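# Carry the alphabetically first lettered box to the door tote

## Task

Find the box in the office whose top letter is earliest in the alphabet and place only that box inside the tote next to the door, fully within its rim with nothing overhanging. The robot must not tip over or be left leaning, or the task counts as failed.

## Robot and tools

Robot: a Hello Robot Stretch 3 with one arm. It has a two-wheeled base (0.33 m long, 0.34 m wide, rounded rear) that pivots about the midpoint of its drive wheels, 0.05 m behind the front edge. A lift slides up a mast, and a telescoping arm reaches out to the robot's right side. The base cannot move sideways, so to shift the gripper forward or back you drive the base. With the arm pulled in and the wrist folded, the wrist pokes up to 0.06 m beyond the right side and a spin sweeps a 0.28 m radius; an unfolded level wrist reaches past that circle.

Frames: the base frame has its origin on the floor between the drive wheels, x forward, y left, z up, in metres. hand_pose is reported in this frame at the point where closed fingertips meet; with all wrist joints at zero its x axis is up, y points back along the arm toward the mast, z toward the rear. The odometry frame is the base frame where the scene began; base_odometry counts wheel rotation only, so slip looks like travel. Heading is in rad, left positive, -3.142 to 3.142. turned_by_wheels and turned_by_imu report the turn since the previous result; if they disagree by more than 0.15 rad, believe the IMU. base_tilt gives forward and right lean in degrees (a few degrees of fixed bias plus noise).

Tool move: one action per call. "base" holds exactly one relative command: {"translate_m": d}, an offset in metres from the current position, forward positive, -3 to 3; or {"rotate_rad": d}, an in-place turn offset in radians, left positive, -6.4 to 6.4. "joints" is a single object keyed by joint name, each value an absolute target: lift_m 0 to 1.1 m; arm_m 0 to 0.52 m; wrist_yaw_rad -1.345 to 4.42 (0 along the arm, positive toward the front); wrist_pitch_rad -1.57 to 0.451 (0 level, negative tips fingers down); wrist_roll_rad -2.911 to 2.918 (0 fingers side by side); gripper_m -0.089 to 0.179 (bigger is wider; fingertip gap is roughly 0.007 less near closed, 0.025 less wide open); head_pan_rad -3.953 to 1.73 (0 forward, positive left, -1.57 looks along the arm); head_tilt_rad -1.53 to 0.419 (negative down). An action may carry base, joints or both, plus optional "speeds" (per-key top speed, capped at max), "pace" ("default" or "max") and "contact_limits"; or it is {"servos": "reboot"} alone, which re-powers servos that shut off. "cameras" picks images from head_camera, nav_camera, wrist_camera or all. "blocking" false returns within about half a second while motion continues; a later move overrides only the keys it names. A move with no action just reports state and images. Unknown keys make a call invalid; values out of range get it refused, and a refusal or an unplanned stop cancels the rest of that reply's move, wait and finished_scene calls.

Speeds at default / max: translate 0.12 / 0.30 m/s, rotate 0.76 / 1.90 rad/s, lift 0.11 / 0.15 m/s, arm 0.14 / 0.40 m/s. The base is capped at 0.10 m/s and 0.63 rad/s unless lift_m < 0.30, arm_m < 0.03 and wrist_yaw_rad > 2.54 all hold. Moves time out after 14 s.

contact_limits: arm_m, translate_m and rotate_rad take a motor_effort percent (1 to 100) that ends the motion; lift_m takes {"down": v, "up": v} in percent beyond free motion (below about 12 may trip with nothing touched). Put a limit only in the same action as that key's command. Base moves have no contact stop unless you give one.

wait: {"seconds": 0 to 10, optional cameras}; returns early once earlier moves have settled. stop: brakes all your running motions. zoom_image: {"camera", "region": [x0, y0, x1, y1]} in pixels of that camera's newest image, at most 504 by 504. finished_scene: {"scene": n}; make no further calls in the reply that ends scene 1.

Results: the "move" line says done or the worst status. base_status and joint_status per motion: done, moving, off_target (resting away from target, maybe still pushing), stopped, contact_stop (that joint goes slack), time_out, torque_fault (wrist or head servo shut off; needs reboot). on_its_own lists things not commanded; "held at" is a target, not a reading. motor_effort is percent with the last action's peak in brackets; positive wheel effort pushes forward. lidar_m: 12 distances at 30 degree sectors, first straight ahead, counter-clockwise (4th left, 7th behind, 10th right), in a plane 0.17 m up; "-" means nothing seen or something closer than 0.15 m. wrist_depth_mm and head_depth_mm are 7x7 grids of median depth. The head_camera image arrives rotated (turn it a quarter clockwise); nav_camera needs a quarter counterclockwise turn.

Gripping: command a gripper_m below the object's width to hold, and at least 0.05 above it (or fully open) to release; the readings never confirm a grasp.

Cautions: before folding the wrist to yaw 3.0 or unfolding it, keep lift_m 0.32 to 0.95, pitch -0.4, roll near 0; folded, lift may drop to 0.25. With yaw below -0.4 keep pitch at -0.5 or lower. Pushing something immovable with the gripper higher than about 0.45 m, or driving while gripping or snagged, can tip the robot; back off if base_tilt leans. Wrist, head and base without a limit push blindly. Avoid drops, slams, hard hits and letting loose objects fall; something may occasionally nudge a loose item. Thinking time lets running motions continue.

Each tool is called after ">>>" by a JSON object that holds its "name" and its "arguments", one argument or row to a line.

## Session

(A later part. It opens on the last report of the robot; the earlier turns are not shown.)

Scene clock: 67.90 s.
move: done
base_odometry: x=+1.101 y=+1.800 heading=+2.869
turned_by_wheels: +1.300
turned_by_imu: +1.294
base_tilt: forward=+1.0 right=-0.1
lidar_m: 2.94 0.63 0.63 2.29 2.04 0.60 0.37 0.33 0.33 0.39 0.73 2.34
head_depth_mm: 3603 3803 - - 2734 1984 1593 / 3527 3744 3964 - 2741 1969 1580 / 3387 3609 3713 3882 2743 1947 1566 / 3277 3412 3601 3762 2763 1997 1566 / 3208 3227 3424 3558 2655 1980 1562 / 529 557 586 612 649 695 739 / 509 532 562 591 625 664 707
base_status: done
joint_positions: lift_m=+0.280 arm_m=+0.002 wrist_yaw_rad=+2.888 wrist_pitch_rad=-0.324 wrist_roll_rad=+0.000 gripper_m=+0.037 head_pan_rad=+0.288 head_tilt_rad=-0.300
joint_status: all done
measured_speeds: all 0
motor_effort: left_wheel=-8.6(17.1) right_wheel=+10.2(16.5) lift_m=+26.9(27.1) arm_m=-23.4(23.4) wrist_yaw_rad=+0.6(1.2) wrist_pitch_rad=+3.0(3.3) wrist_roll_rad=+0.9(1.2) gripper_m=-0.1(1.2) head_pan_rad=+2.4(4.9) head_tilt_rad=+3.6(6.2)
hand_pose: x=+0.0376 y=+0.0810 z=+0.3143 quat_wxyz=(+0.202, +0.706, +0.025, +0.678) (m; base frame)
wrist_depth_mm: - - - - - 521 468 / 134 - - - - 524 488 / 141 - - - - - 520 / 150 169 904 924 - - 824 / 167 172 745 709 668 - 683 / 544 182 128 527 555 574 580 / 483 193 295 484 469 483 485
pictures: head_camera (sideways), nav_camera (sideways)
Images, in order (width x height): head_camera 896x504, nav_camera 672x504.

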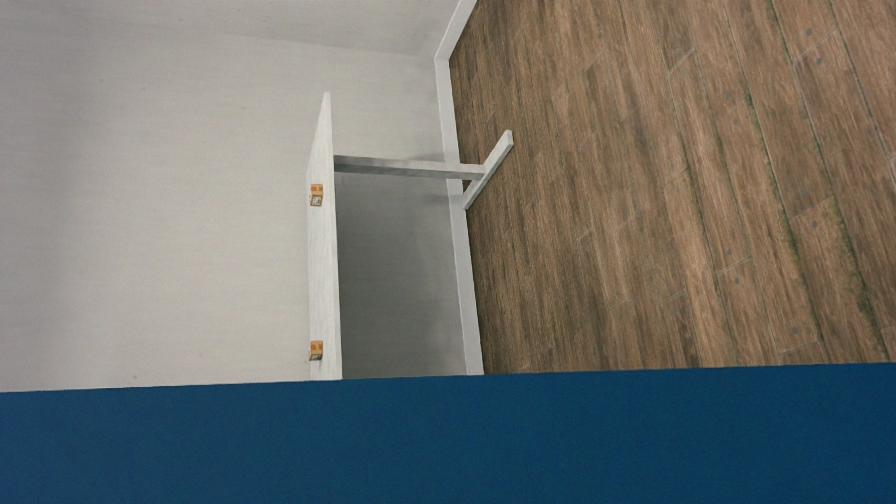

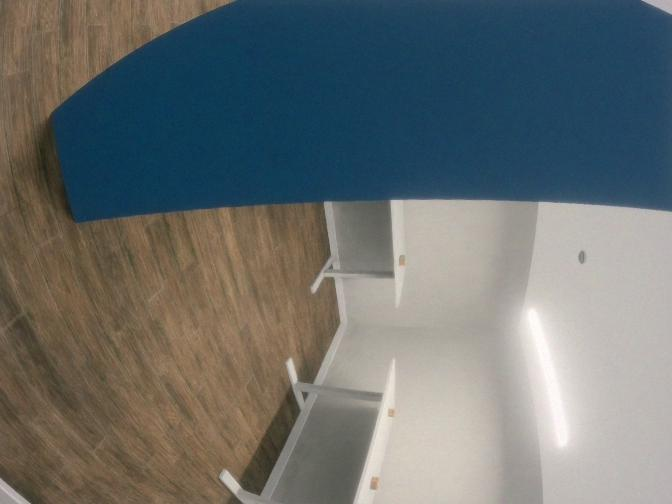

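>>> {"name": "zoom_image", "arguments": {
  "camera": "head_camera",
  "region": [295, 175, 345, 215]
}}

>>> {"name": "zoom_image", "arguments": {
  "camera": "head_camera",
  "region": [295, 330, 345, 370]
}}

>>> {"name": "move", "arguments": {
  "joints": {"head_pan_rad":-0.1},
  "pace": "max",
  "cameras": ["head_camera"]
}}

Scaled by 10.080 from the camera's 896x504 image, which has a finer 1280x720 frame.

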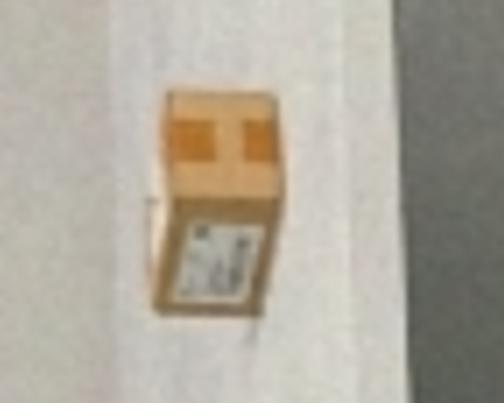

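Scaled by 10.080 from the camera's 896x504 image, which has a finer 1280x720 frame.

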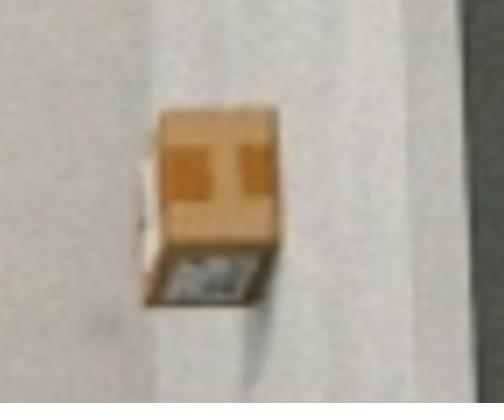

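Scene clock: 71.03 s.
move: done
base_odometry: x=+1.101 y=+1.800 heading=+2.869
turned_by_wheels: +0.000
turned_by_imu: +0.000
base_tilt: forward=+0.7 right=-0.3
lidar_m: 2.95 0.63 0.63 2.30 2.04 0.60 0.37 0.33 0.33 0.39 0.73 2.36
head_depth_mm: 2699 2754 2854 2973 2735 1990 1585 / 2908 3028 3055 3290 2727 2002 1583 / 3214 3206 3314 3455 2723 1999 1572 / 3450 3632 3821 3893 2719 1986 1578 / 3755 3934 - - 2705 1981 1558 / 3552 3734 3913 3927 2667 1959 1555 / 3300 3481 3512 3601 2659 1971 1573
base_status: not commanded
joint_positions: lift_m=+0.280 arm_m=+0.002 wrist_yaw_rad=+2.888 wrist_pitch_rad=-0.324 wrist_roll_rad=+0.000 gripper_m=+0.037 head_pan_rad=-0.103 head_tilt_rad=-0.300
joint_status: all done
measured_speeds: all 0
motor_effort: left_wheel=-8.8(8.9) right_wheel=+10.0(10.4) lift_m=+27.3(27.6) arm_m=-23.1(23.4) wrist_yaw_rad=+0.5(1.2) wrist_pitch_rad=+3.3(3.4) wrist_roll_rad=+0.8(1.0) gripper_m=-0.3(0.9) head_pan_rad=-2.5(3.9) head_tilt_rad=+2.4(4.3)
hand_pose: x=+0.0376 y=+0.0810 z=+0.3143 quat_wxyz=(+0.202, +0.706, +0.025, +0.678) (m; base frame)
wrist_depth_mm: - - - - - 516 468 / 133 - - - - 529 490 / 140 - - - - - 516 / 150 169 946 923 - - 831 / 167 172 742 708 676 - 675 / 542 183 128 539 556 575 577 / 473 194 293 482 459 486 482
pictures: head_camera (sideways)
Images, in order (width x height): head_camera 896x504.

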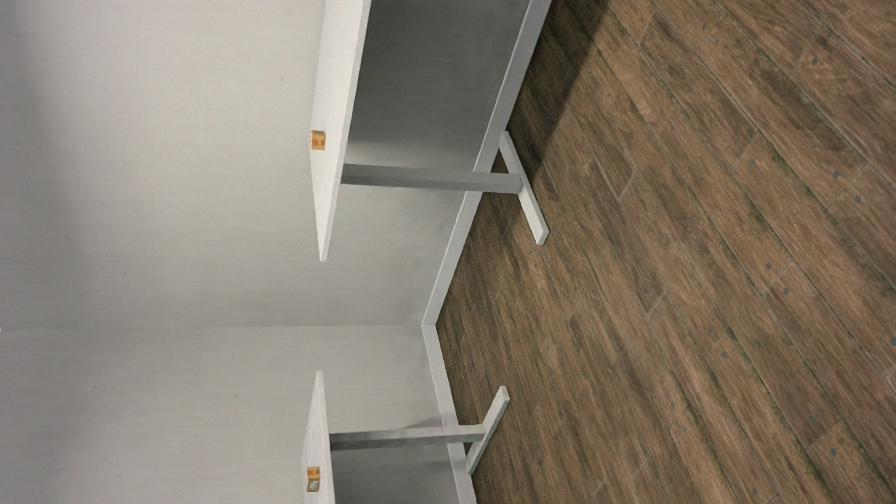

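>>> {"name": "move", "arguments": {
  "base": {"translate_m":1.45},
  "joints": {"head_pan_rad":-0.3,"head_tilt_rad":-0.3,"lift_m":0.27},
  "pace": "max",
  "cameras": ["head_camera","nav_camera"]
}}

>>> {"name": "move", "arguments": {
  "joints": {"head_pan_rad":0.5},
  "pace": "max",
  "cameras": ["head_camera","nav_camera"]
}}

>>> {"name": "move", "arguments": {
  "joints": {"head_pan_rad":-1.1},
  "pace": "max",
  "cameras": ["head_camera","nav_camera"]
}}

Scene clock: 82.07 s.
move: done
base_odometry: x=-0.295 y=+2.190 heading=+2.869
turned_by_wheels: +0.000
turned_by_imu: +0.000
base_tilt: forward=+1.0 right=-0.1
lidar_m: 2.09 2.04 1.60 0.92 0.97 0.90 1.57 1.40 1.40 1.67 1.36 1.54
head_depth_mm: 1574 1618 1697 1192 1850 1920 1603 / 1651 1724 1795 1293 1997 1999 1555 / 1747 1831 1888 1364 2118 1996 1559 / 1845 1953 2073 1544 2273 1823 1584 / 1974 2083 2202 2320 2433 1972 1572 / 2131 2268 2394 2551 2584 1974 1557 / 2298 2414 2622 2797 2667 1969 1562
base_status: done
joint_positions: lift_m=+0.270 arm_m=+0.002 wrist_yaw_rad=+2.888 wrist_pitch_rad=-0.324 wrist_roll_rad=+0.000 gripper_m=+0.037 head_pan_rad=-0.302 head_tilt_rad=-0.300
joint_status: all done
measured_speeds: all 0
motor_effort: left_wheel=+2.8(12.8) right_wheel=+0.3(20.7) lift_m=+29.0(30.6) arm_m=-22.3(23.2) wrist_yaw_rad=+0.8(1.4) wrist_pitch_rad=+2.9(3.4) wrist_roll_rad=+0.8(1.2) gripper_m=-1.3(1.4) head_pan_rad=+0.7(4.8) head_tilt_rad=+2.6(4.6)
hand_pose: x=+0.0376 y=+0.0810 z=+0.3042 quat_wxyz=(+0.202, +0.706, +0.025, +0.678) (m; base frame)
wrist_depth_mm: - 779 - - - - - / 133 162 - - - - - / 140 157 - - - - - / 150 166 895 901 914 925 898 / 166 172 723 688 686 707 689 / 541 183 127 526 541 558 564 / 472 194 282 470 443 480 474
pictures: head_camera (sideways), nav_camera (sideways)
Images, in order (width x height): head_camera 896x504, nav_camera 672x504.

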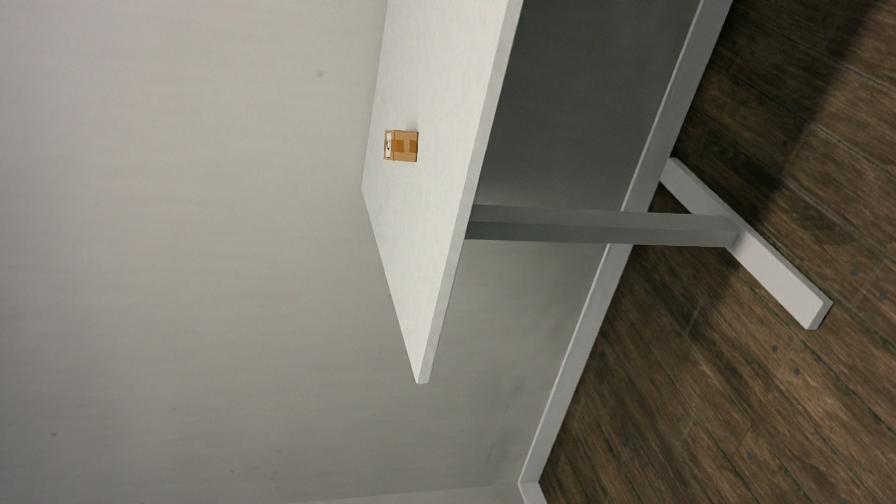

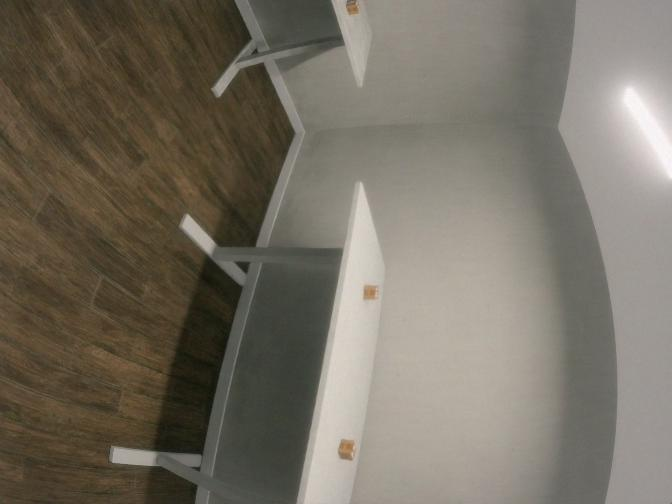

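Scene clock: 82.93 s.
move: done
base_odometry: x=-0.295 y=+2.190 heading=+2.869
turned_by_wheels: +0.000
turned_by_imu: +0.000
base_tilt: forward=+1.0 right=+0.0
lidar_m: 2.11 2.04 1.60 0.92 0.96 0.91 1.57 1.40 1.40 1.68 1.36 1.54
head_depth_mm: 2155 2292 2439 2601 2736 1988 1580 / 2169 2282 2358 2090 2471 1993 1593 / 2115 2231 2307 2524 2575 1996 1589 / 2093 2191 2267 2438 2559 1973 1566 / 2054 2151 2238 2425 2486 1992 1566 / 2031 2143 2221 2383 2469 1984 1565 / 1999 2084 2193 2340 2436 1964 1565
base_status: not commanded
joint_positions: lift_m=+0.270 arm_m=+0.002 wrist_yaw_rad=+2.888 wrist_pitch_rad=-0.324 wrist_roll_rad=+0.000 gripper_m=+0.037 head_pan_rad=+0.518 head_tilt_rad=-0.300
joint_status: all done
measured_speeds: all 0
motor_effort: left_wheel=+2.6(2.9) right_wheel=+0.0(1.0) lift_m=+27.4(28.6) arm_m=-22.8(22.8) wrist_yaw_rad=+0.7(1.3) wrist_pitch_rad=+2.9(3.5) wrist_roll_rad=+0.9(1.1) gripper_m=-0.4(0.8) head_pan_rad=+1.3(4.0) head_tilt_rad=+3.0(3.9)
hand_pose: x=+0.0376 y=+0.0810 z=+0.3042 quat_wxyz=(+0.202, +0.706, +0.025, +0.678) (m; base frame)
wrist_depth_mm: - 806 - - - - - / 133 163 - - - - - / 140 158 - - - - - / 150 168 904 884 887 886 900 / 168 172 739 682 685 683 694 / 538 182 127 526 535 564 563 / 466 193 282 475 442 471 468
pictures: head_camera (sideways), nav_camera (sideways)
Images, in order (width x height): head_camera 896x504, nav_camera 672x504.

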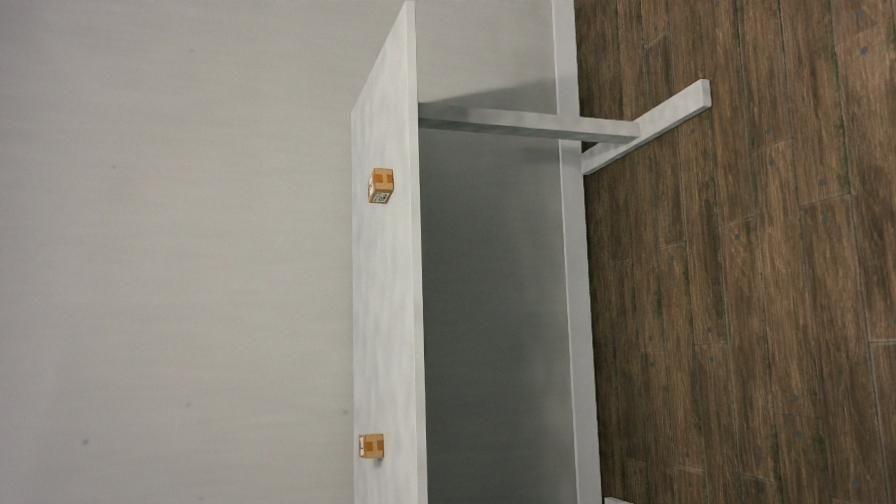

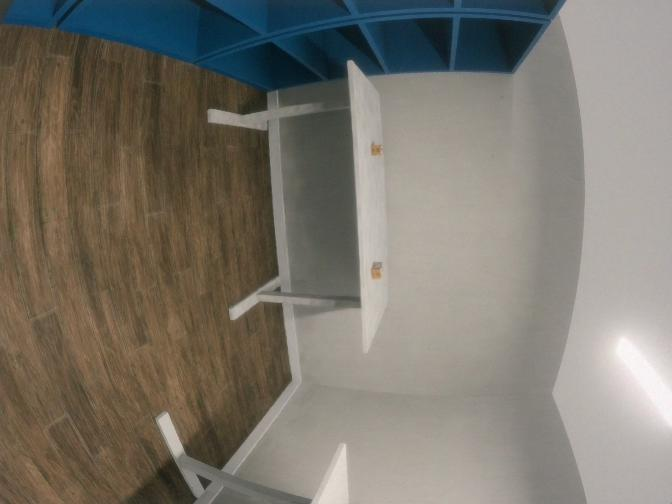

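Scene clock: 84.00 s.
move: done
base_odometry: x=-0.295 y=+2.190 heading=+2.869
turned_by_wheels: +0.000
turned_by_imu: +0.000
base_tilt: forward=+1.0 right=-0.2
lidar_m: 2.10 2.04 1.60 0.92 0.97 0.91 1.57 1.40 1.40 1.67 1.36 1.53
head_depth_mm: 1659 1772 1879 1980 2113 2013 1587 / 1629 1719 1815 1428 2064 1986 1575 / 1585 1685 1782 1297 1983 1928 1535 / 1560 1639 1746 1280 1950 1930 1558 / 1525 1620 1707 1162 1901 1976 1570 / 1493 1565 1655 1150 1883 1926 1559 / 1470 1539 1634 1140 1811 1881 1556
base_status: not commanded
joint_positions: lift_m=+0.270 arm_m=+0.002 wrist_yaw_rad=+2.888 wrist_pitch_rad=-0.324 wrist_roll_rad=+0.000 gripper_m=+0.037 head_pan_rad=-1.125 head_tilt_rad=-0.300
joint_status: all done
measured_speeds: all 0
motor_effort: left_wheel=+2.7(2.9) right_wheel=+0.2(0.6) lift_m=+26.2(27.4) arm_m=-22.5(22.7) wrist_yaw_rad=+0.6(1.1) wrist_pitch_rad=+3.0(3.3) wrist_roll_rad=+0.8(1.0) gripper_m=-0.4(1.2) head_pan_rad=+0.0(4.0) head_tilt_rad=+1.4(3.9)
hand_pose: x=+0.0376 y=+0.0810 z=+0.3042 quat_wxyz=(+0.202, +0.706, +0.025, +0.678) (m; base frame)
wrist_depth_mm: - 803 - - - - - / 133 162 - - - - - / 140 158 - - - - - / 149 167 893 908 919 912 926 / 168 172 717 689 693 693 695 / 534 182 128 523 544 559 564 / 465 192 281 469 446 469 470
pictures: head_camera (sideways), nav_camera (sideways)
Images, in order (width x height): head_camera 896x504, nav_camera 672x504.

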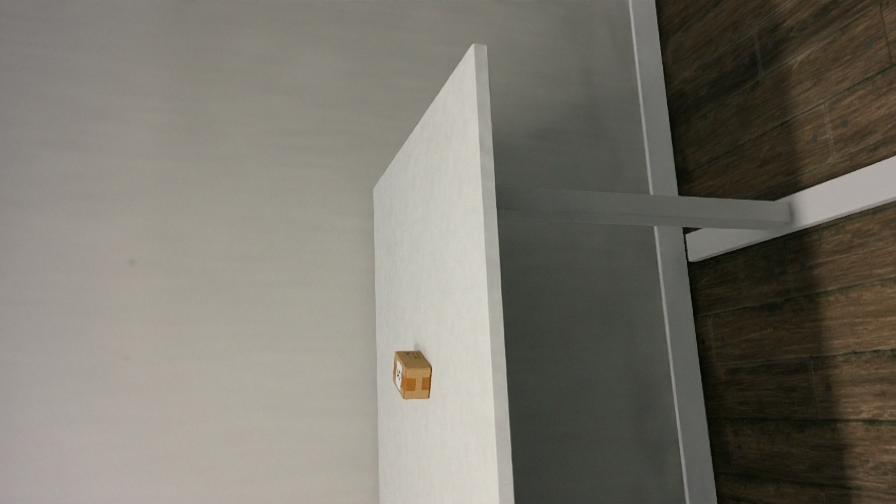

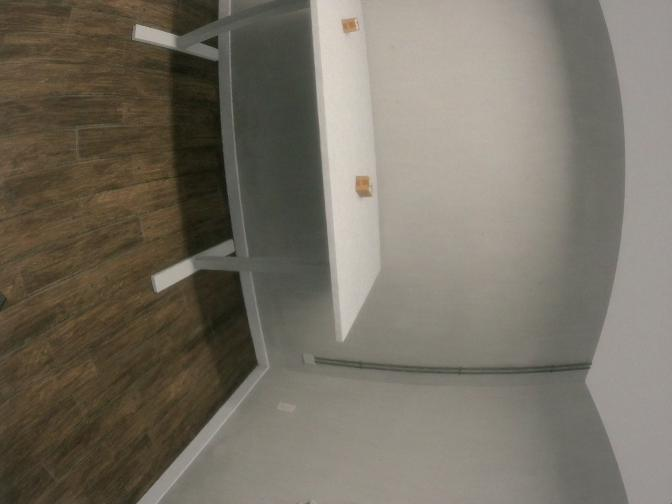

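>>> {"name": "zoom_image", "arguments": {
  "camera": "head_camera",
  "region": [385, 340, 445, 410]
}}

>>> {"name": "move", "arguments": {
  "joints": {"head_pan_rad":-0.35},
  "pace": "max",
  "cameras": ["head_camera"]
}}

>>> {"name": "zoom_image", "arguments": {
  "camera": "head_camera",
  "region": [370, 100, 440, 210]
}}

>>> {"name": "move", "arguments": {
  "joints": {"head_pan_rad":0.5},
  "pace": "max",
  "cameras": ["head_camera"]
}}

>>> {"name": "zoom_image", "arguments": {
  "camera": "head_camera",
  "region": [355, 160, 405, 210]
}}

>>> {"name": "zoom_image", "arguments": {
  "camera": "head_camera",
  "region": [345, 420, 395, 470]
}}

>>> {"name": "move", "arguments": {
  "joints": {"head_pan_rad":1.0,"head_tilt_rad":-0.25},
  "pace": "max",
  "cameras": ["head_camera","nav_camera"]
}}

Scaled by 7.200 from the camera's 896x504 image, which has a finer 1280x720 frame.

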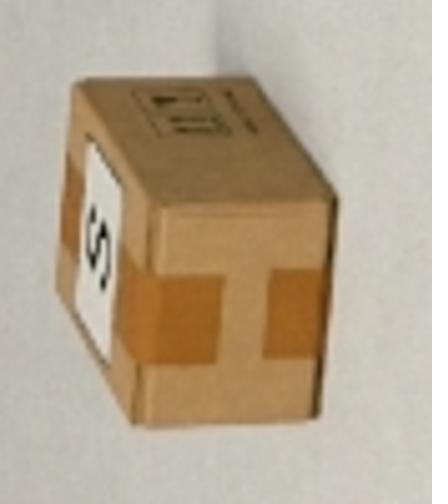

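Scene clock: 90.00 s.
move: done
base_odometry: x=-0.295 y=+2.190 heading=+2.869
turned_by_wheels: +0.000
turned_by_imu: +0.001
base_tilt: forward=+1.0 right=-0.2
lidar_m: 2.10 2.03 1.60 0.92 0.96 0.91 1.57 1.40 1.40 1.68 1.36 1.53
head_depth_mm: 1559 1601 1690 1197 1834 1881 1586 / 1620 1703 1768 1291 1923 1987 1589 / 1716 1789 1885 1357 2129 1997 1581 / 1830 1896 2006 1554 2203 1844 1580 / 1930 2030 2168 2239 2377 1979 1576 / 2055 2195 2325 2471 2545 1980 1545 / 2230 2388 2520 2712 2667 1975 1554
base_status: not commanded
joint_positions: lift_m=+0.270 arm_m=+0.002 wrist_yaw_rad=+2.888 wrist_pitch_rad=-0.324 wrist_roll_rad=+0.000 gripper_m=+0.037 head_pan_rad=-0.331 head_tilt_rad=-0.300
joint_status: all done
measured_speeds: all 0
motor_effort: left_wheel=+2.9(2.9) right_wheel=+0.3(0.8) lift_m=+21.3(22.5) arm_m=-22.0(22.2) wrist_yaw_rad=+0.6(1.2) wrist_pitch_rad=+3.2(3.3) wrist_roll_rad=+0.8(1.1) gripper_m=-0.3(0.9) head_pan_rad=+1.8(4.7) head_tilt_rad=+1.3(2.9)
hand_pose: x=+0.0376 y=+0.0810 z=+0.3042 quat_wxyz=(+0.202, +0.706, +0.025, +0.678) (m; base frame)
wrist_depth_mm: - 797 - - - - - / 134 162 - - - - - / 140 157 - - - - - / 149 167 913 895 917 908 914 / 166 172 719 692 692 679 687 / 527 184 128 527 542 556 561 / 475 193 281 473 436 477 475
pictures: head_camera (sideways)
Images, in order (width x height): head_camera 896x504.

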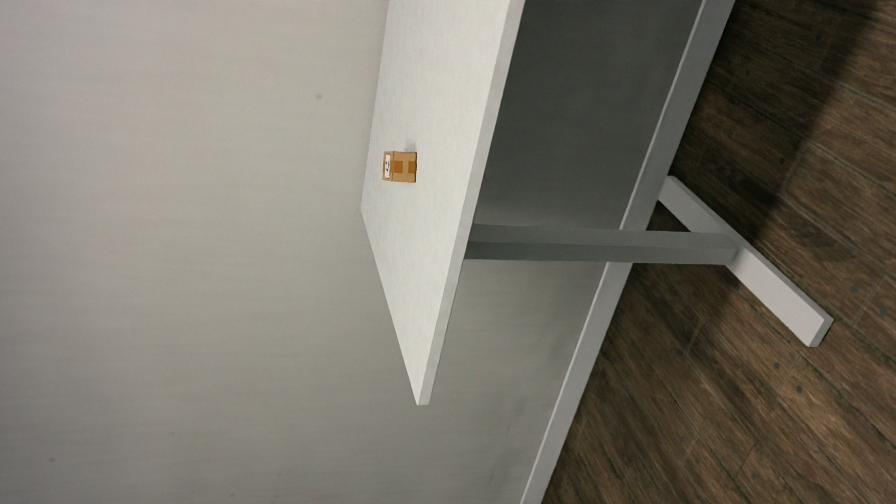

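Scaled by 4.582 from the camera's 896x504 image, which has a finer 1280x720 frame.

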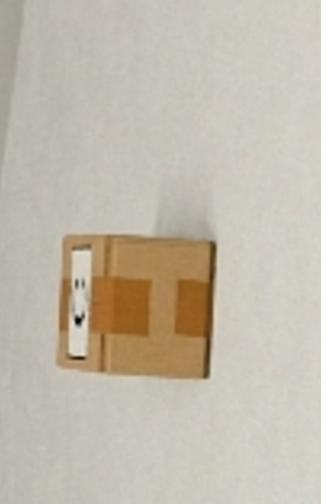

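Scene clock: 90.87 s.
move: done
base_odometry: x=-0.295 y=+2.190 heading=+2.869
turned_by_wheels: +0.000
turned_by_imu: +0.000
base_tilt: forward=+0.9 right=-0.2
lidar_m: 2.10 2.04 1.60 0.93 0.97 0.91 1.58 1.40 1.40 1.67 1.36 1.54
head_depth_mm: 2166 2303 2396 2615 2677 2004 1592 / 2129 2241 2350 2122 2475 1997 1568 / 2107 2222 2288 2504 2619 2013 1562 / 2063 2183 2264 2422 2572 1988 1567 / 2050 2152 2234 2431 2509 1972 1563 / 2023 2120 2238 2398 2505 1987 1566 / 2005 2118 2190 2357 2456 1968 1573
base_status: not commanded
joint_positions: lift_m=+0.270 arm_m=+0.002 wrist_yaw_rad=+2.888 wrist_pitch_rad=-0.324 wrist_roll_rad=+0.000 gripper_m=+0.037 head_pan_rad=+0.530 head_tilt_rad=-0.300
joint_status: all done
measured_speeds: all 0
motor_effort: left_wheel=+2.6(2.9) right_wheel=+0.4(0.7) lift_m=+20.6(21.3) arm_m=-21.8(22.4) wrist_yaw_rad=+0.4(1.0) wrist_pitch_rad=+3.2(3.3) wrist_roll_rad=+0.8(1.0) gripper_m=-0.5(1.0) head_pan_rad=-0.1(5.0) head_tilt_rad=+1.9(2.9)
hand_pose: x=+0.0376 y=+0.0810 z=+0.3042 quat_wxyz=(+0.202, +0.706, +0.025, +0.678) (m; base frame)
wrist_depth_mm: - 804 - - - - - / 133 162 - - - - - / 140 158 - - - - - / 149 167 918 890 909 905 920 / 167 171 723 677 698 688 689 / 535 183 128 514 540 560 565 / 468 192 283 467 442 472 472
pictures: head_camera (sideways)
Images, in order (width x height): head_camera 896x504.

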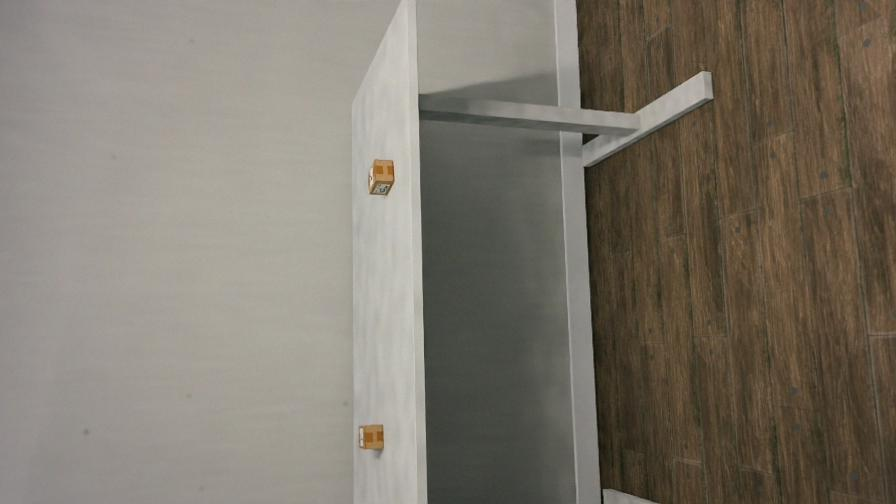

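Scaled by 10.080 from the camera's 896x504 image, which has a finer 1280x720 frame.

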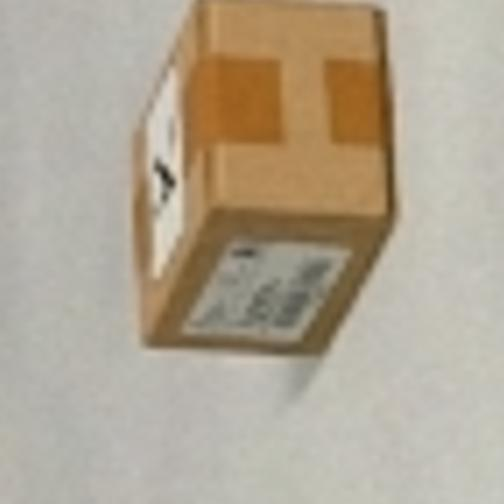

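Scaled by 10.080 from the camera's 896x504 image, which has a finer 1280x720 frame.

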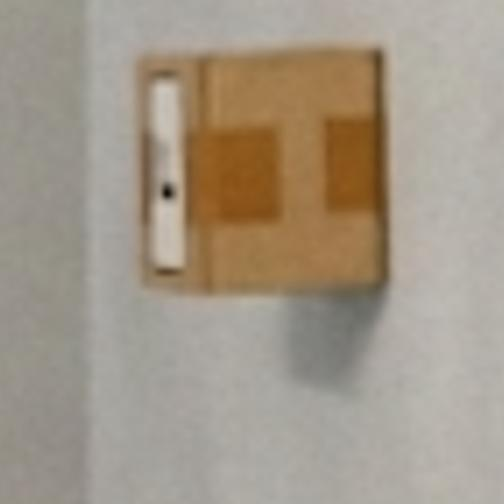

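Scene clock: 91.63 s.
move: done
base_odometry: x=-0.295 y=+2.190 heading=+2.869
turned_by_wheels: +0.000
turned_by_imu: +0.000
base_tilt: forward=+1.1 right=-0.2
lidar_m: 2.10 2.03 1.60 0.93 0.96 0.91 1.57 1.40 1.40 1.67 1.37 1.53
head_depth_mm: 2040 2104 2182 2009 2363 2145 1681 / 2056 2176 2256 2287 2481 2112 1664 / 2167 2252 2348 2007 2529 2126 1663 / 2205 2287 2389 2473 2615 2111 1663 / 2077 2369 2435 2524 2504 2075 1649 / 1408 1471 1526 1617 1656 1786 1644 / 1443 1490 1580 1640 1700 1812 1552
base_status: not commanded
joint_positions: lift_m=+0.270 arm_m=+0.002 wrist_yaw_rad=+2.888 wrist_pitch_rad=-0.324 wrist_roll_rad=+0.000 gripper_m=+0.037 head_pan_rad=+1.028 head_tilt_rad=-0.252
joint_status: all done
measured_speeds: all 0
motor_effort: left_wheel=+2.7(3.0) right_wheel=+0.2(0.7) lift_m=+20.8(20.9) arm_m=-21.9(22.2) wrist_yaw_rad=+0.5(1.1) wrist_pitch_rad=+3.1(3.4) wrist_roll_rad=+0.8(1.1) gripper_m=+0.5(1.5) head_pan_rad=+0.6(4.3) head_tilt_rad=+5.0(6.1)
hand_pose: x=+0.0376 y=+0.0810 z=+0.3042 quat_wxyz=(+0.202, +0.706, +0.025, +0.678) (m; base frame)
wrist_depth_mm: - 799 - - - - - / 133 162 - - - - - / 140 157 - - - - - / 150 168 912 906 885 930 919 / 166 172 722 698 700 696 703 / 534 182 127 520 538 554 552 / 472 194 282 474 441 472 461
pictures: head_camera (sideways), nav_camera (sideways)
Images, in order (width x height): head_camera 896x504, nav_camera 672x504.

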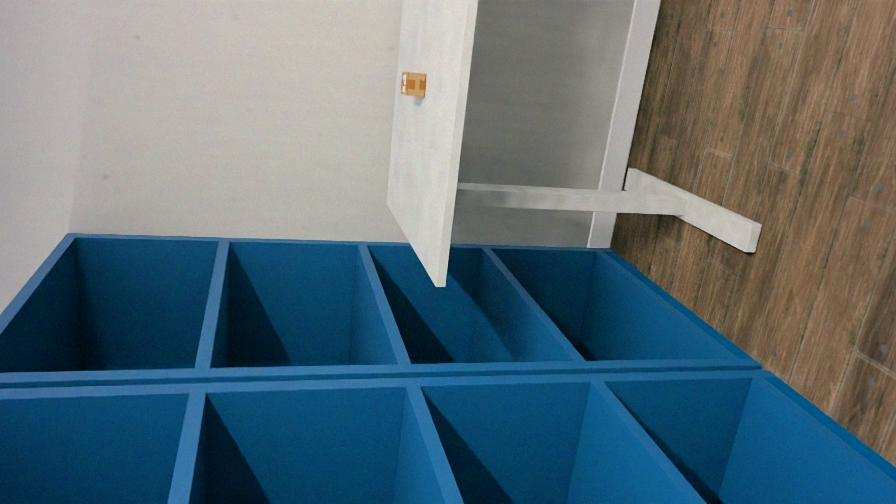

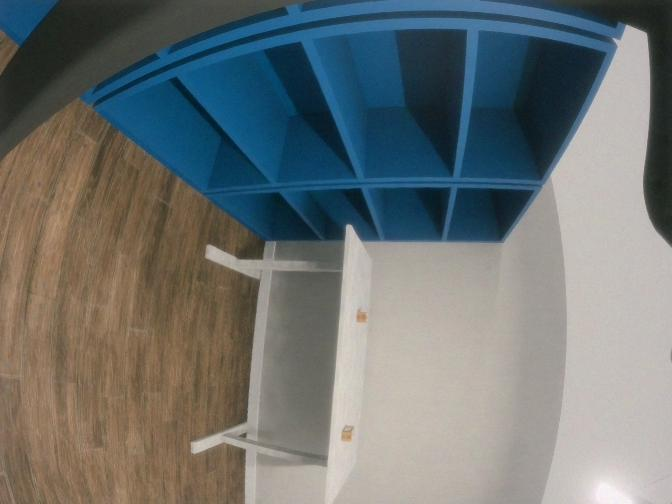

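>>> {"name": "move", "arguments": {
  "base": {"translate_m":0.95},
  "joints": {"head_pan_rad":0.8,"head_tilt_rad":-0.45},
  "pace": "max",
  "cameras": ["head_camera","nav_camera"]
}}

Scene clock: 101.83 s.
move: done
base_odometry: x=-1.210 y=+2.445 heading=+2.870
turned_by_wheels: +0.000
turned_by_imu: +0.000
base_tilt: forward=+1.0 right=-0.1
lidar_m: 1.34 1.21 1.66 1.62 1.60 1.45 1.82 2.09 1.29 1.27 1.12 0.69
head_depth_mm: 1376 1490 1577 1005 1903 1701 1396 / 1376 1510 1434 1007 1915 1641 1391 / 1403 1521 1426 1067 1914 1633 1383 / 1421 1539 1422 1071 1980 1670 1380 / 1443 1554 1419 1063 1983 1689 1389 / 1454 1586 1411 1051 2014 1671 1380 / 1468 1593 1391 1878 2042 1673 1394
base_status: done
joint_positions: lift_m=+0.270 arm_m=+0.002 wrist_yaw_rad=+2.888 wrist_pitch_rad=-0.324 wrist_roll_rad=+0.000 gripper_m=+0.037 head_pan_rad=+0.798 head_tilt_rad=-0.450
joint_status: all done
measured_speeds: all 0
motor_effort: left_wheel=+3.9(16.1) right_wheel=+1.7(10.7) lift_m=+29.0(30.0) arm_m=-21.0(21.8) wrist_yaw_rad=+0.8(1.4) wrist_pitch_rad=+3.2(3.4) wrist_roll_rad=+0.8(1.2) gripper_m=+0.1(1.2) head_pan_rad=+3.7(5.0) head_tilt_rad=-2.1(5.3)
hand_pose: x=+0.0376 y=+0.0810 z=+0.3042 quat_wxyz=(+0.202, +0.706, +0.025, +0.678) (m; base frame)
wrist_depth_mm: - - - - - - - / 133 - - - - - - / 140 - - - - - - / 149 169 910 908 910 900 905 / 166 173 728 695 699 698 689 / 540 183 128 521 539 555 557 / 466 193 282 470 447 470 469
pictures: head_camera (sideways), nav_camera (sideways)
Images, in order (width x height): head_camera 896x504, nav_camera 672x504.

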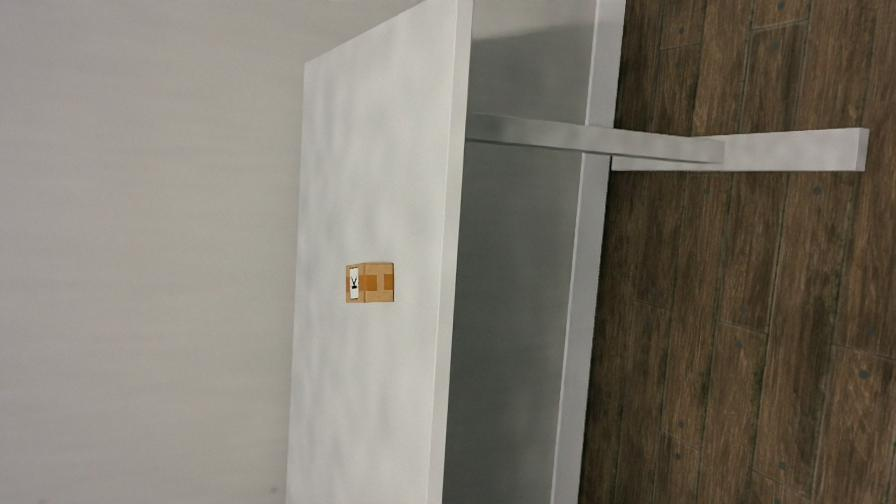

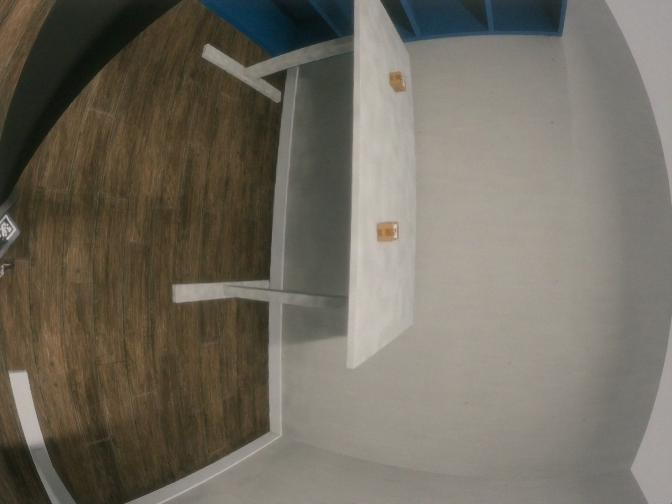

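K. Others: the left one.

>>> {"name": "move", "arguments": {
  "joints": {"head_pan_rad":1.3,"head_tilt_rad":-0.45},
  "pace": "max",
  "cameras": ["head_camera"]
}}

>>> {"name": "zoom_image", "arguments": {
  "camera": "head_camera",
  "region": [300, 180, 400, 280]
}}

>>> {"name": "move", "arguments": {
  "joints": {"head_pan_rad":-1.3,"head_tilt_rad":-0.4},
  "pace": "max",
  "cameras": ["head_camera","nav_camera"]
}}

Scene clock: 105.30 s.
move: done
base_odometry: x=-1.210 y=+2.445 heading=+2.870
turned_by_wheels: +0.000
turned_by_imu: +0.001
base_tilt: forward=+1.1 right=-0.1
lidar_m: 1.35 1.21 1.66 1.62 1.59 1.45 1.82 2.10 1.29 1.26 1.12 0.69
head_depth_mm: 1474 1560 1441 1014 1925 1681 1396 / 1557 1658 1439 1871 2042 1694 1392 / 1663 1786 1437 2057 2143 1679 1386 / 1779 1901 1412 2255 2140 1675 1380 / 1870 1997 1419 2328 1970 1677 1394 / 1977 2107 1542 2487 2131 1673 1379 / 1992 2084 2160 2340 2045 1674 1376
base_status: not commanded
joint_positions: lift_m=+0.270 arm_m=+0.002 wrist_yaw_rad=+2.888 wrist_pitch_rad=-0.324 wrist_roll_rad=+0.000 gripper_m=+0.037 head_pan_rad=+1.313 head_tilt_rad=-0.450
joint_status: all done
measured_speeds: all 0
motor_effort: left_wheel=+3.9(4.1) right_wheel=+1.8(2.3) lift_m=+26.8(27.1) arm_m=-21.1(21.3) wrist_yaw_rad=+0.7(1.4) wrist_pitch_rad=+3.4(3.4) wrist_roll_rad=+0.8(1.1) gripper_m=-0.8(1.0) head_pan_rad=+2.0(4.8) head_tilt_rad=-1.9(5.6)
hand_pose: x=+0.0376 y=+0.0810 z=+0.3042 quat_wxyz=(+0.202, +0.706, +0.025, +0.678) (m; base frame)
wrist_depth_mm: - - - - - - - / 133 - - - - - - / 141 - - - - - - / 149 170 889 911 905 903 915 / 167 172 722 691 687 705 694 / 545 183 128 523 546 553 563 / 471 193 283 471 441 469 471
pictures: head_camera (sideways)
Images, in order (width x height): head_camera 896x504.

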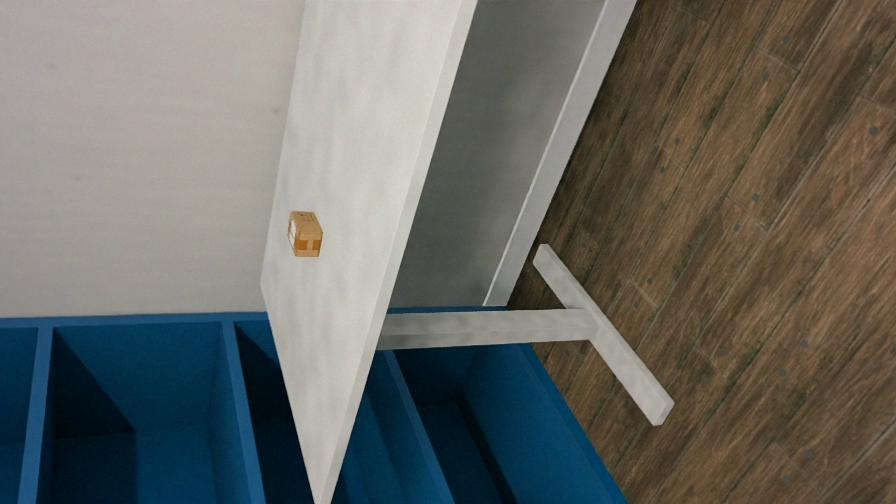

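Scaled by 5.040 from the camera's 896x504 image, which has a finer 1280x720 frame.

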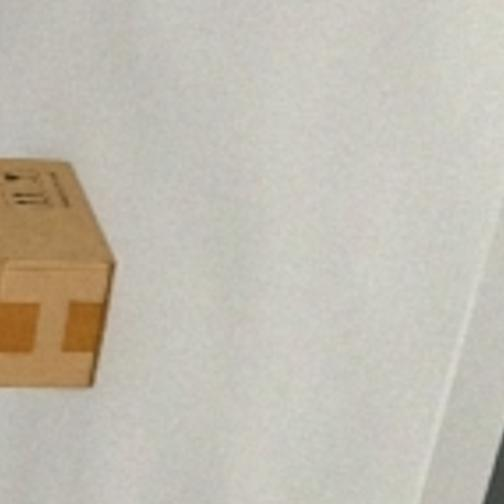

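Scene clock: 106.53 s.
move: done
base_odometry: x=-1.210 y=+2.445 heading=+2.870
turned_by_wheels: +0.000
turned_by_imu: +0.000
base_tilt: forward=+1.1 right=+0.0
lidar_m: 1.34 1.21 1.67 1.62 1.59 1.45 1.82 2.09 1.29 1.26 1.13 0.69
head_depth_mm: 1220 1309 1405 888 625 1619 1456 / 1164 1248 1315 884 623 530 1444 / 1100 1183 1263 880 621 494 1432 / 1057 1131 1204 875 616 476 1432 / 1014 1083 1140 867 612 475 1360 / 974 1030 1108 866 611 475 1323 / 934 992 1062 860 610 473 409
base_status: not commanded
joint_positions: lift_m=+0.270 arm_m=+0.002 wrist_yaw_rad=+2.888 wrist_pitch_rad=-0.324 wrist_roll_rad=+0.000 gripper_m=+0.037 head_pan_rad=-1.350 head_tilt_rad=-0.404
joint_status: all done
measured_speeds: all 0
motor_effort: left_wheel=+3.9(4.2) right_wheel=+1.8(2.4) lift_m=+25.6(26.6) arm_m=-20.8(21.2) wrist_yaw_rad=+0.8(1.2) wrist_pitch_rad=+3.0(3.4) wrist_roll_rad=+0.9(1.2) gripper_m=+0.7(1.1) head_pan_rad=+2.0(5.9) head_tilt_rad=+3.0(6.2)
hand_pose: x=+0.0376 y=+0.0810 z=+0.3042 quat_wxyz=(+0.202, +0.706, +0.025, +0.678) (m; base frame)
wrist_depth_mm: - - - - - - - / 133 - - - - - - / 140 - - - - - - / 150 168 913 892 889 914 918 / 166 171 722 680 707 687 708 / 543 183 128 522 541 562 559 / 470 193 284 471 444 468 465
pictures: head_camera (sideways), nav_camera (sideways)
Images, in order (width x height): head_camera 896x504, nav_camera 672x504.

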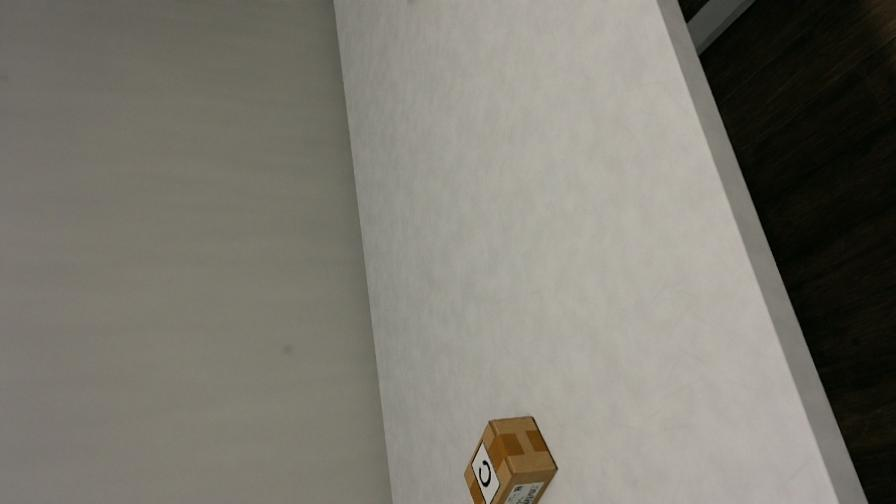

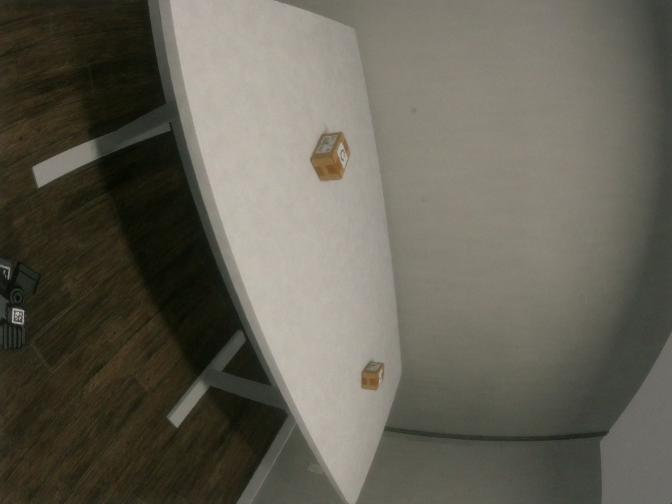

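>>> {"name": "zoom_image", "arguments": {
  "camera": "head_camera",
  "region": [450, 404, 570, 504]
}}

>>> {"name": "move", "arguments": {
  "joints": {"head_pan_rad":1.3,"head_tilt_rad":-0.45},
  "pace": "max",
  "cameras": ["head_camera"]
}}

>>> {"name": "zoom_image", "arguments": {
  "camera": "head_camera",
  "region": [270, 200, 340, 270]
}}

Scaled by 4.200 from the camera's 896x504 image, which has a finer 1280x720 frame.

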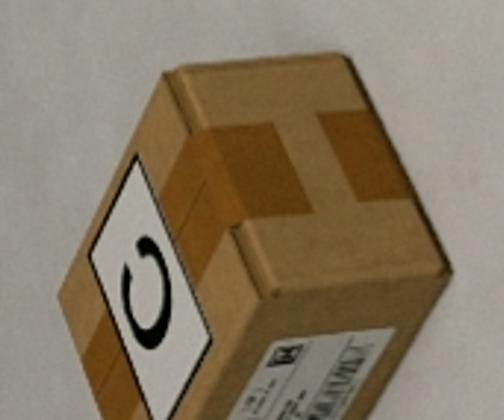

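Scene clock: 111.63 s.
move: done
base_odometry: x=-1.210 y=+2.445 heading=+2.870
turned_by_wheels: +0.000
turned_by_imu: +0.001
base_tilt: forward=+1.0 right=-0.1
lidar_m: 1.34 1.21 1.67 1.62 1.60 1.45 1.82 2.10 1.29 1.27 1.12 0.69
head_depth_mm: 1504 1596 1466 1084 1938 1685 1406 / 1606 1698 1468 1938 2042 1689 1394 / 1709 1821 1404 2105 2124 1681 1393 / 1847 1986 1451 2347 2111 1694 1390 / 1928 2041 1443 2386 1967 1664 1390 / 2054 2169 2202 2469 2087 1688 1383 / 1937 2012 2140 2046 1999 1653 1394
base_status: not commanded
joint_positions: lift_m=+0.270 arm_m=+0.002 wrist_yaw_rad=+2.888 wrist_pitch_rad=-0.324 wrist_roll_rad=+0.000 gripper_m=+0.037 head_pan_rad=+1.358 head_tilt_rad=-0.446
joint_status: all done
measured_speeds: translate_m=+0.000 rotate_rad=+0.000 lift_m=+0.000 arm_m=+0.000 wrist_yaw_rad=+0.000 wrist_pitch_rad=+0.000 wrist_roll_rad=+0.000 head_pan_rad=-0.024 head_tilt_rad=+0.000
motor_effort: left_wheel=+3.8(4.1) right_wheel=+1.8(2.3) lift_m=+22.3(23.2) arm_m=-20.5(21.0) wrist_yaw_rad=+1.1(1.1) wrist_pitch_rad=+3.0(3.4) wrist_roll_rad=+0.8(1.1) gripper_m=+0.2(0.9) head_pan_rad=-3.0(6.1) head_tilt_rad=-2.3(4.6)
hand_pose: x=+0.0376 y=+0.0810 z=+0.3042 quat_wxyz=(+0.202, +0.706, +0.025, +0.678) (m; base frame)
wrist_depth_mm: - - - - - - - / 133 - - - - - - / 140 - - - - - - / 150 169 894 921 895 898 888 / 167 172 726 702 699 694 687 / 531 183 128 519 541 562 560 / 466 192 281 467 446 471 473
pictures: head_camera (sideways)
Images, in order (width x height): head_camera 896x504.

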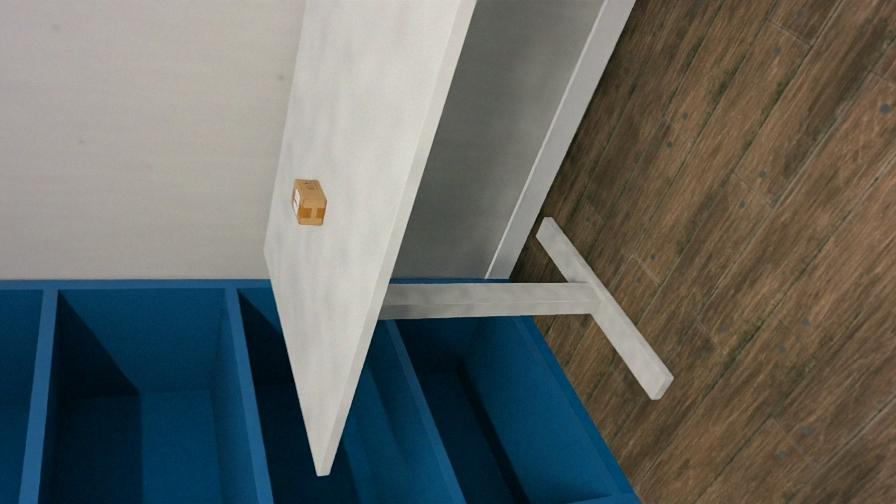

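Scaled by 7.200 from the camera's 896x504 image, which has a finer 1280x720 frame.

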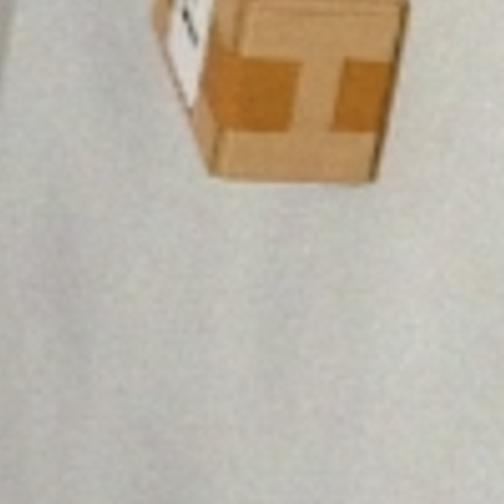

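>>> {"name": "zoom_image", "arguments": {
  "camera": "head_camera",
  "region": [280, 170, 340, 235]
}}

Scaled by 7.754 from the camera's 896x504 image, which has a finer 1280x720 frame.

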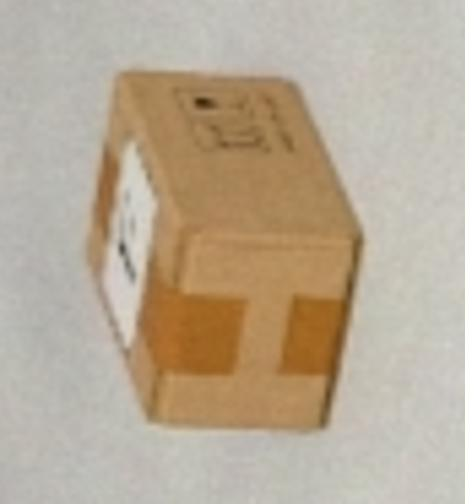

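>>> {"name": "move", "arguments": {
  "base": {"rotate_rad":0.6},
  "pace": "max"
}}

>>> {"name": "move", "arguments": {
  "base": {"translate_m":0.4},
  "joints": {"head_pan_rad":0.7,"head_tilt_rad":-0.45},
  "pace": "max",
  "cameras": ["head_camera"]
}}

Scene clock: 141.03 s.
move: done
base_odometry: x=-1.210 y=+2.445 heading=-2.814
turned_by_wheels: +0.600
turned_by_imu: +0.598
base_tilt: forward=+1.0 right=-0.1
lidar_m: 1.21 1.68 1.59 1.46 1.46 1.82 2.09 1.29 1.23 1.13 0.69 1.41
head_depth_mm: 1910 2040 2196 2404 2108 1694 1396 / 1849 1956 2194 2401 2074 1681 1393 / 1385 1476 1634 1771 1979 1679 1391 / 1601 1741 1872 1904 1986 1676 1381 / 1674 1762 1924 1933 1993 1665 1386 / 1620 1726 1863 1798 2006 1674 1370 / 1584 1670 1806 1809 2008 1673 1366
base_status: done
joint_positions: lift_m=+0.270 arm_m=+0.002 wrist_yaw_rad=+2.888 wrist_pitch_rad=-0.324 wrist_roll_rad=+0.000 gripper_m=+0.037 head_pan_rad=+1.300 head_tilt_rad=-0.451
joint_status: not commanded
measured_speeds: all 0
motor_effort: left_wheel=-8.8(17.5) right_wheel=+8.8(15.3) lift_m=+23.8(23.9) arm_m=-22.2(22.8) wrist_yaw_rad=+0.6(1.3) wrist_pitch_rad=+3.2(3.3) wrist_roll_rad=+0.8(1.2) gripper_m=+0.0(1.0) head_pan_rad=-3.5(3.9) head_tilt_rad=-1.2(3.3)
hand_pose: x=+0.0376 y=+0.0810 z=+0.3042 quat_wxyz=(+0.202, +0.706, +0.025, +0.678) (m; base frame)
wrist_depth_mm: - - - - - - - / 133 - - - - - - / 140 - - - - - - / 150 169 894 900 904 897 882 / 166 172 723 681 689 695 702 / 537 183 127 518 536 563 554 / 470 194 282 468 443 474 470
pictures: none

Scene clock: 143.67 s.
move: done
base_odometry: x=-1.589 y=+2.317 heading=-2.814
turned_by_wheels: +0.000
turned_by_imu: +0.000
base_tilt: forward=+1.0 right=-0.2
lidar_m: 0.81 1.28 1.41 1.53 1.97 2.12 2.49 1.62 0.68 0.68 1.08 1.34
head_depth_mm: 1101 1162 1236 904 655 568 1391 / 1176 1242 1301 894 652 1576 1384 / 1234 1326 1365 893 652 1678 1384 / 1316 1412 1427 888 703 1670 1384 / 1412 1517 1413 888 1891 1658 1381 / 1499 1647 1404 884 1959 1676 1383 / 1601 1731 1395 881 1663 1661 1382
base_status: done
joint_positions: lift_m=+0.270 arm_m=+0.002 wrist_yaw_rad=+2.888 wrist_pitch_rad=-0.324 wrist_roll_rad=+0.000 gripper_m=+0.037 head_pan_rad=+0.695 head_tilt_rad=-0.451
joint_status: all done
measured_speeds: all 0
motor_effort: left_wheel=+5.6(11.1) right_wheel=+2.9(16.9) lift_m=+30.2(30.4) arm_m=-22.6(23.6) wrist_yaw_rad=+0.5(1.5) wrist_pitch_rad=+3.1(3.6) wrist_roll_rad=+0.8(1.1) gripper_m=-1.0(1.4) head_pan_rad=+2.7(4.3) head_tilt_rad=-1.3(3.9)
hand_pose: x=+0.0376 y=+0.0810 z=+0.3042 quat_wxyz=(+0.202, +0.706, +0.025, +0.678) (m; base frame)
wrist_depth_mm: - - - - - - - / 133 - - - - - - / 140 - - - - - - / 150 168 919 895 897 915 896 / 167 172 711 684 695 689 694 / 530 183 127 525 541 556 562 / 465 193 282 469 440 465 471
pictures: head_camera (sideways)
Images, in order (width x height): head_camera 896x504.

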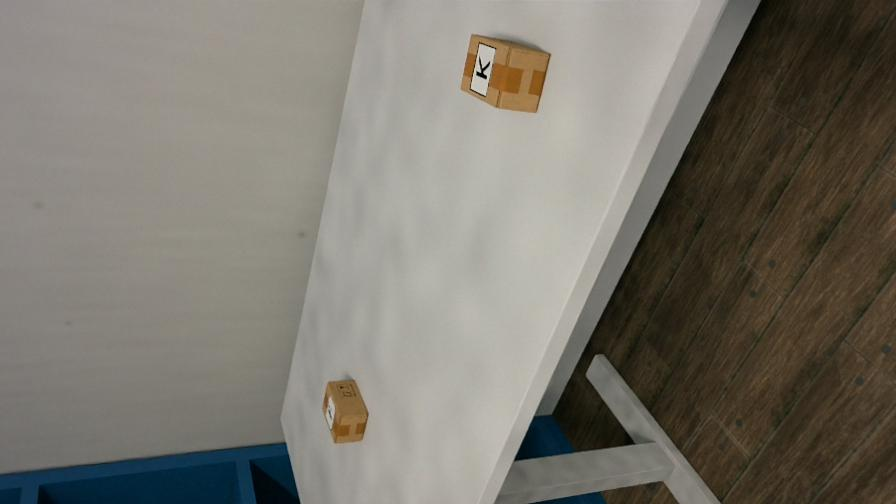

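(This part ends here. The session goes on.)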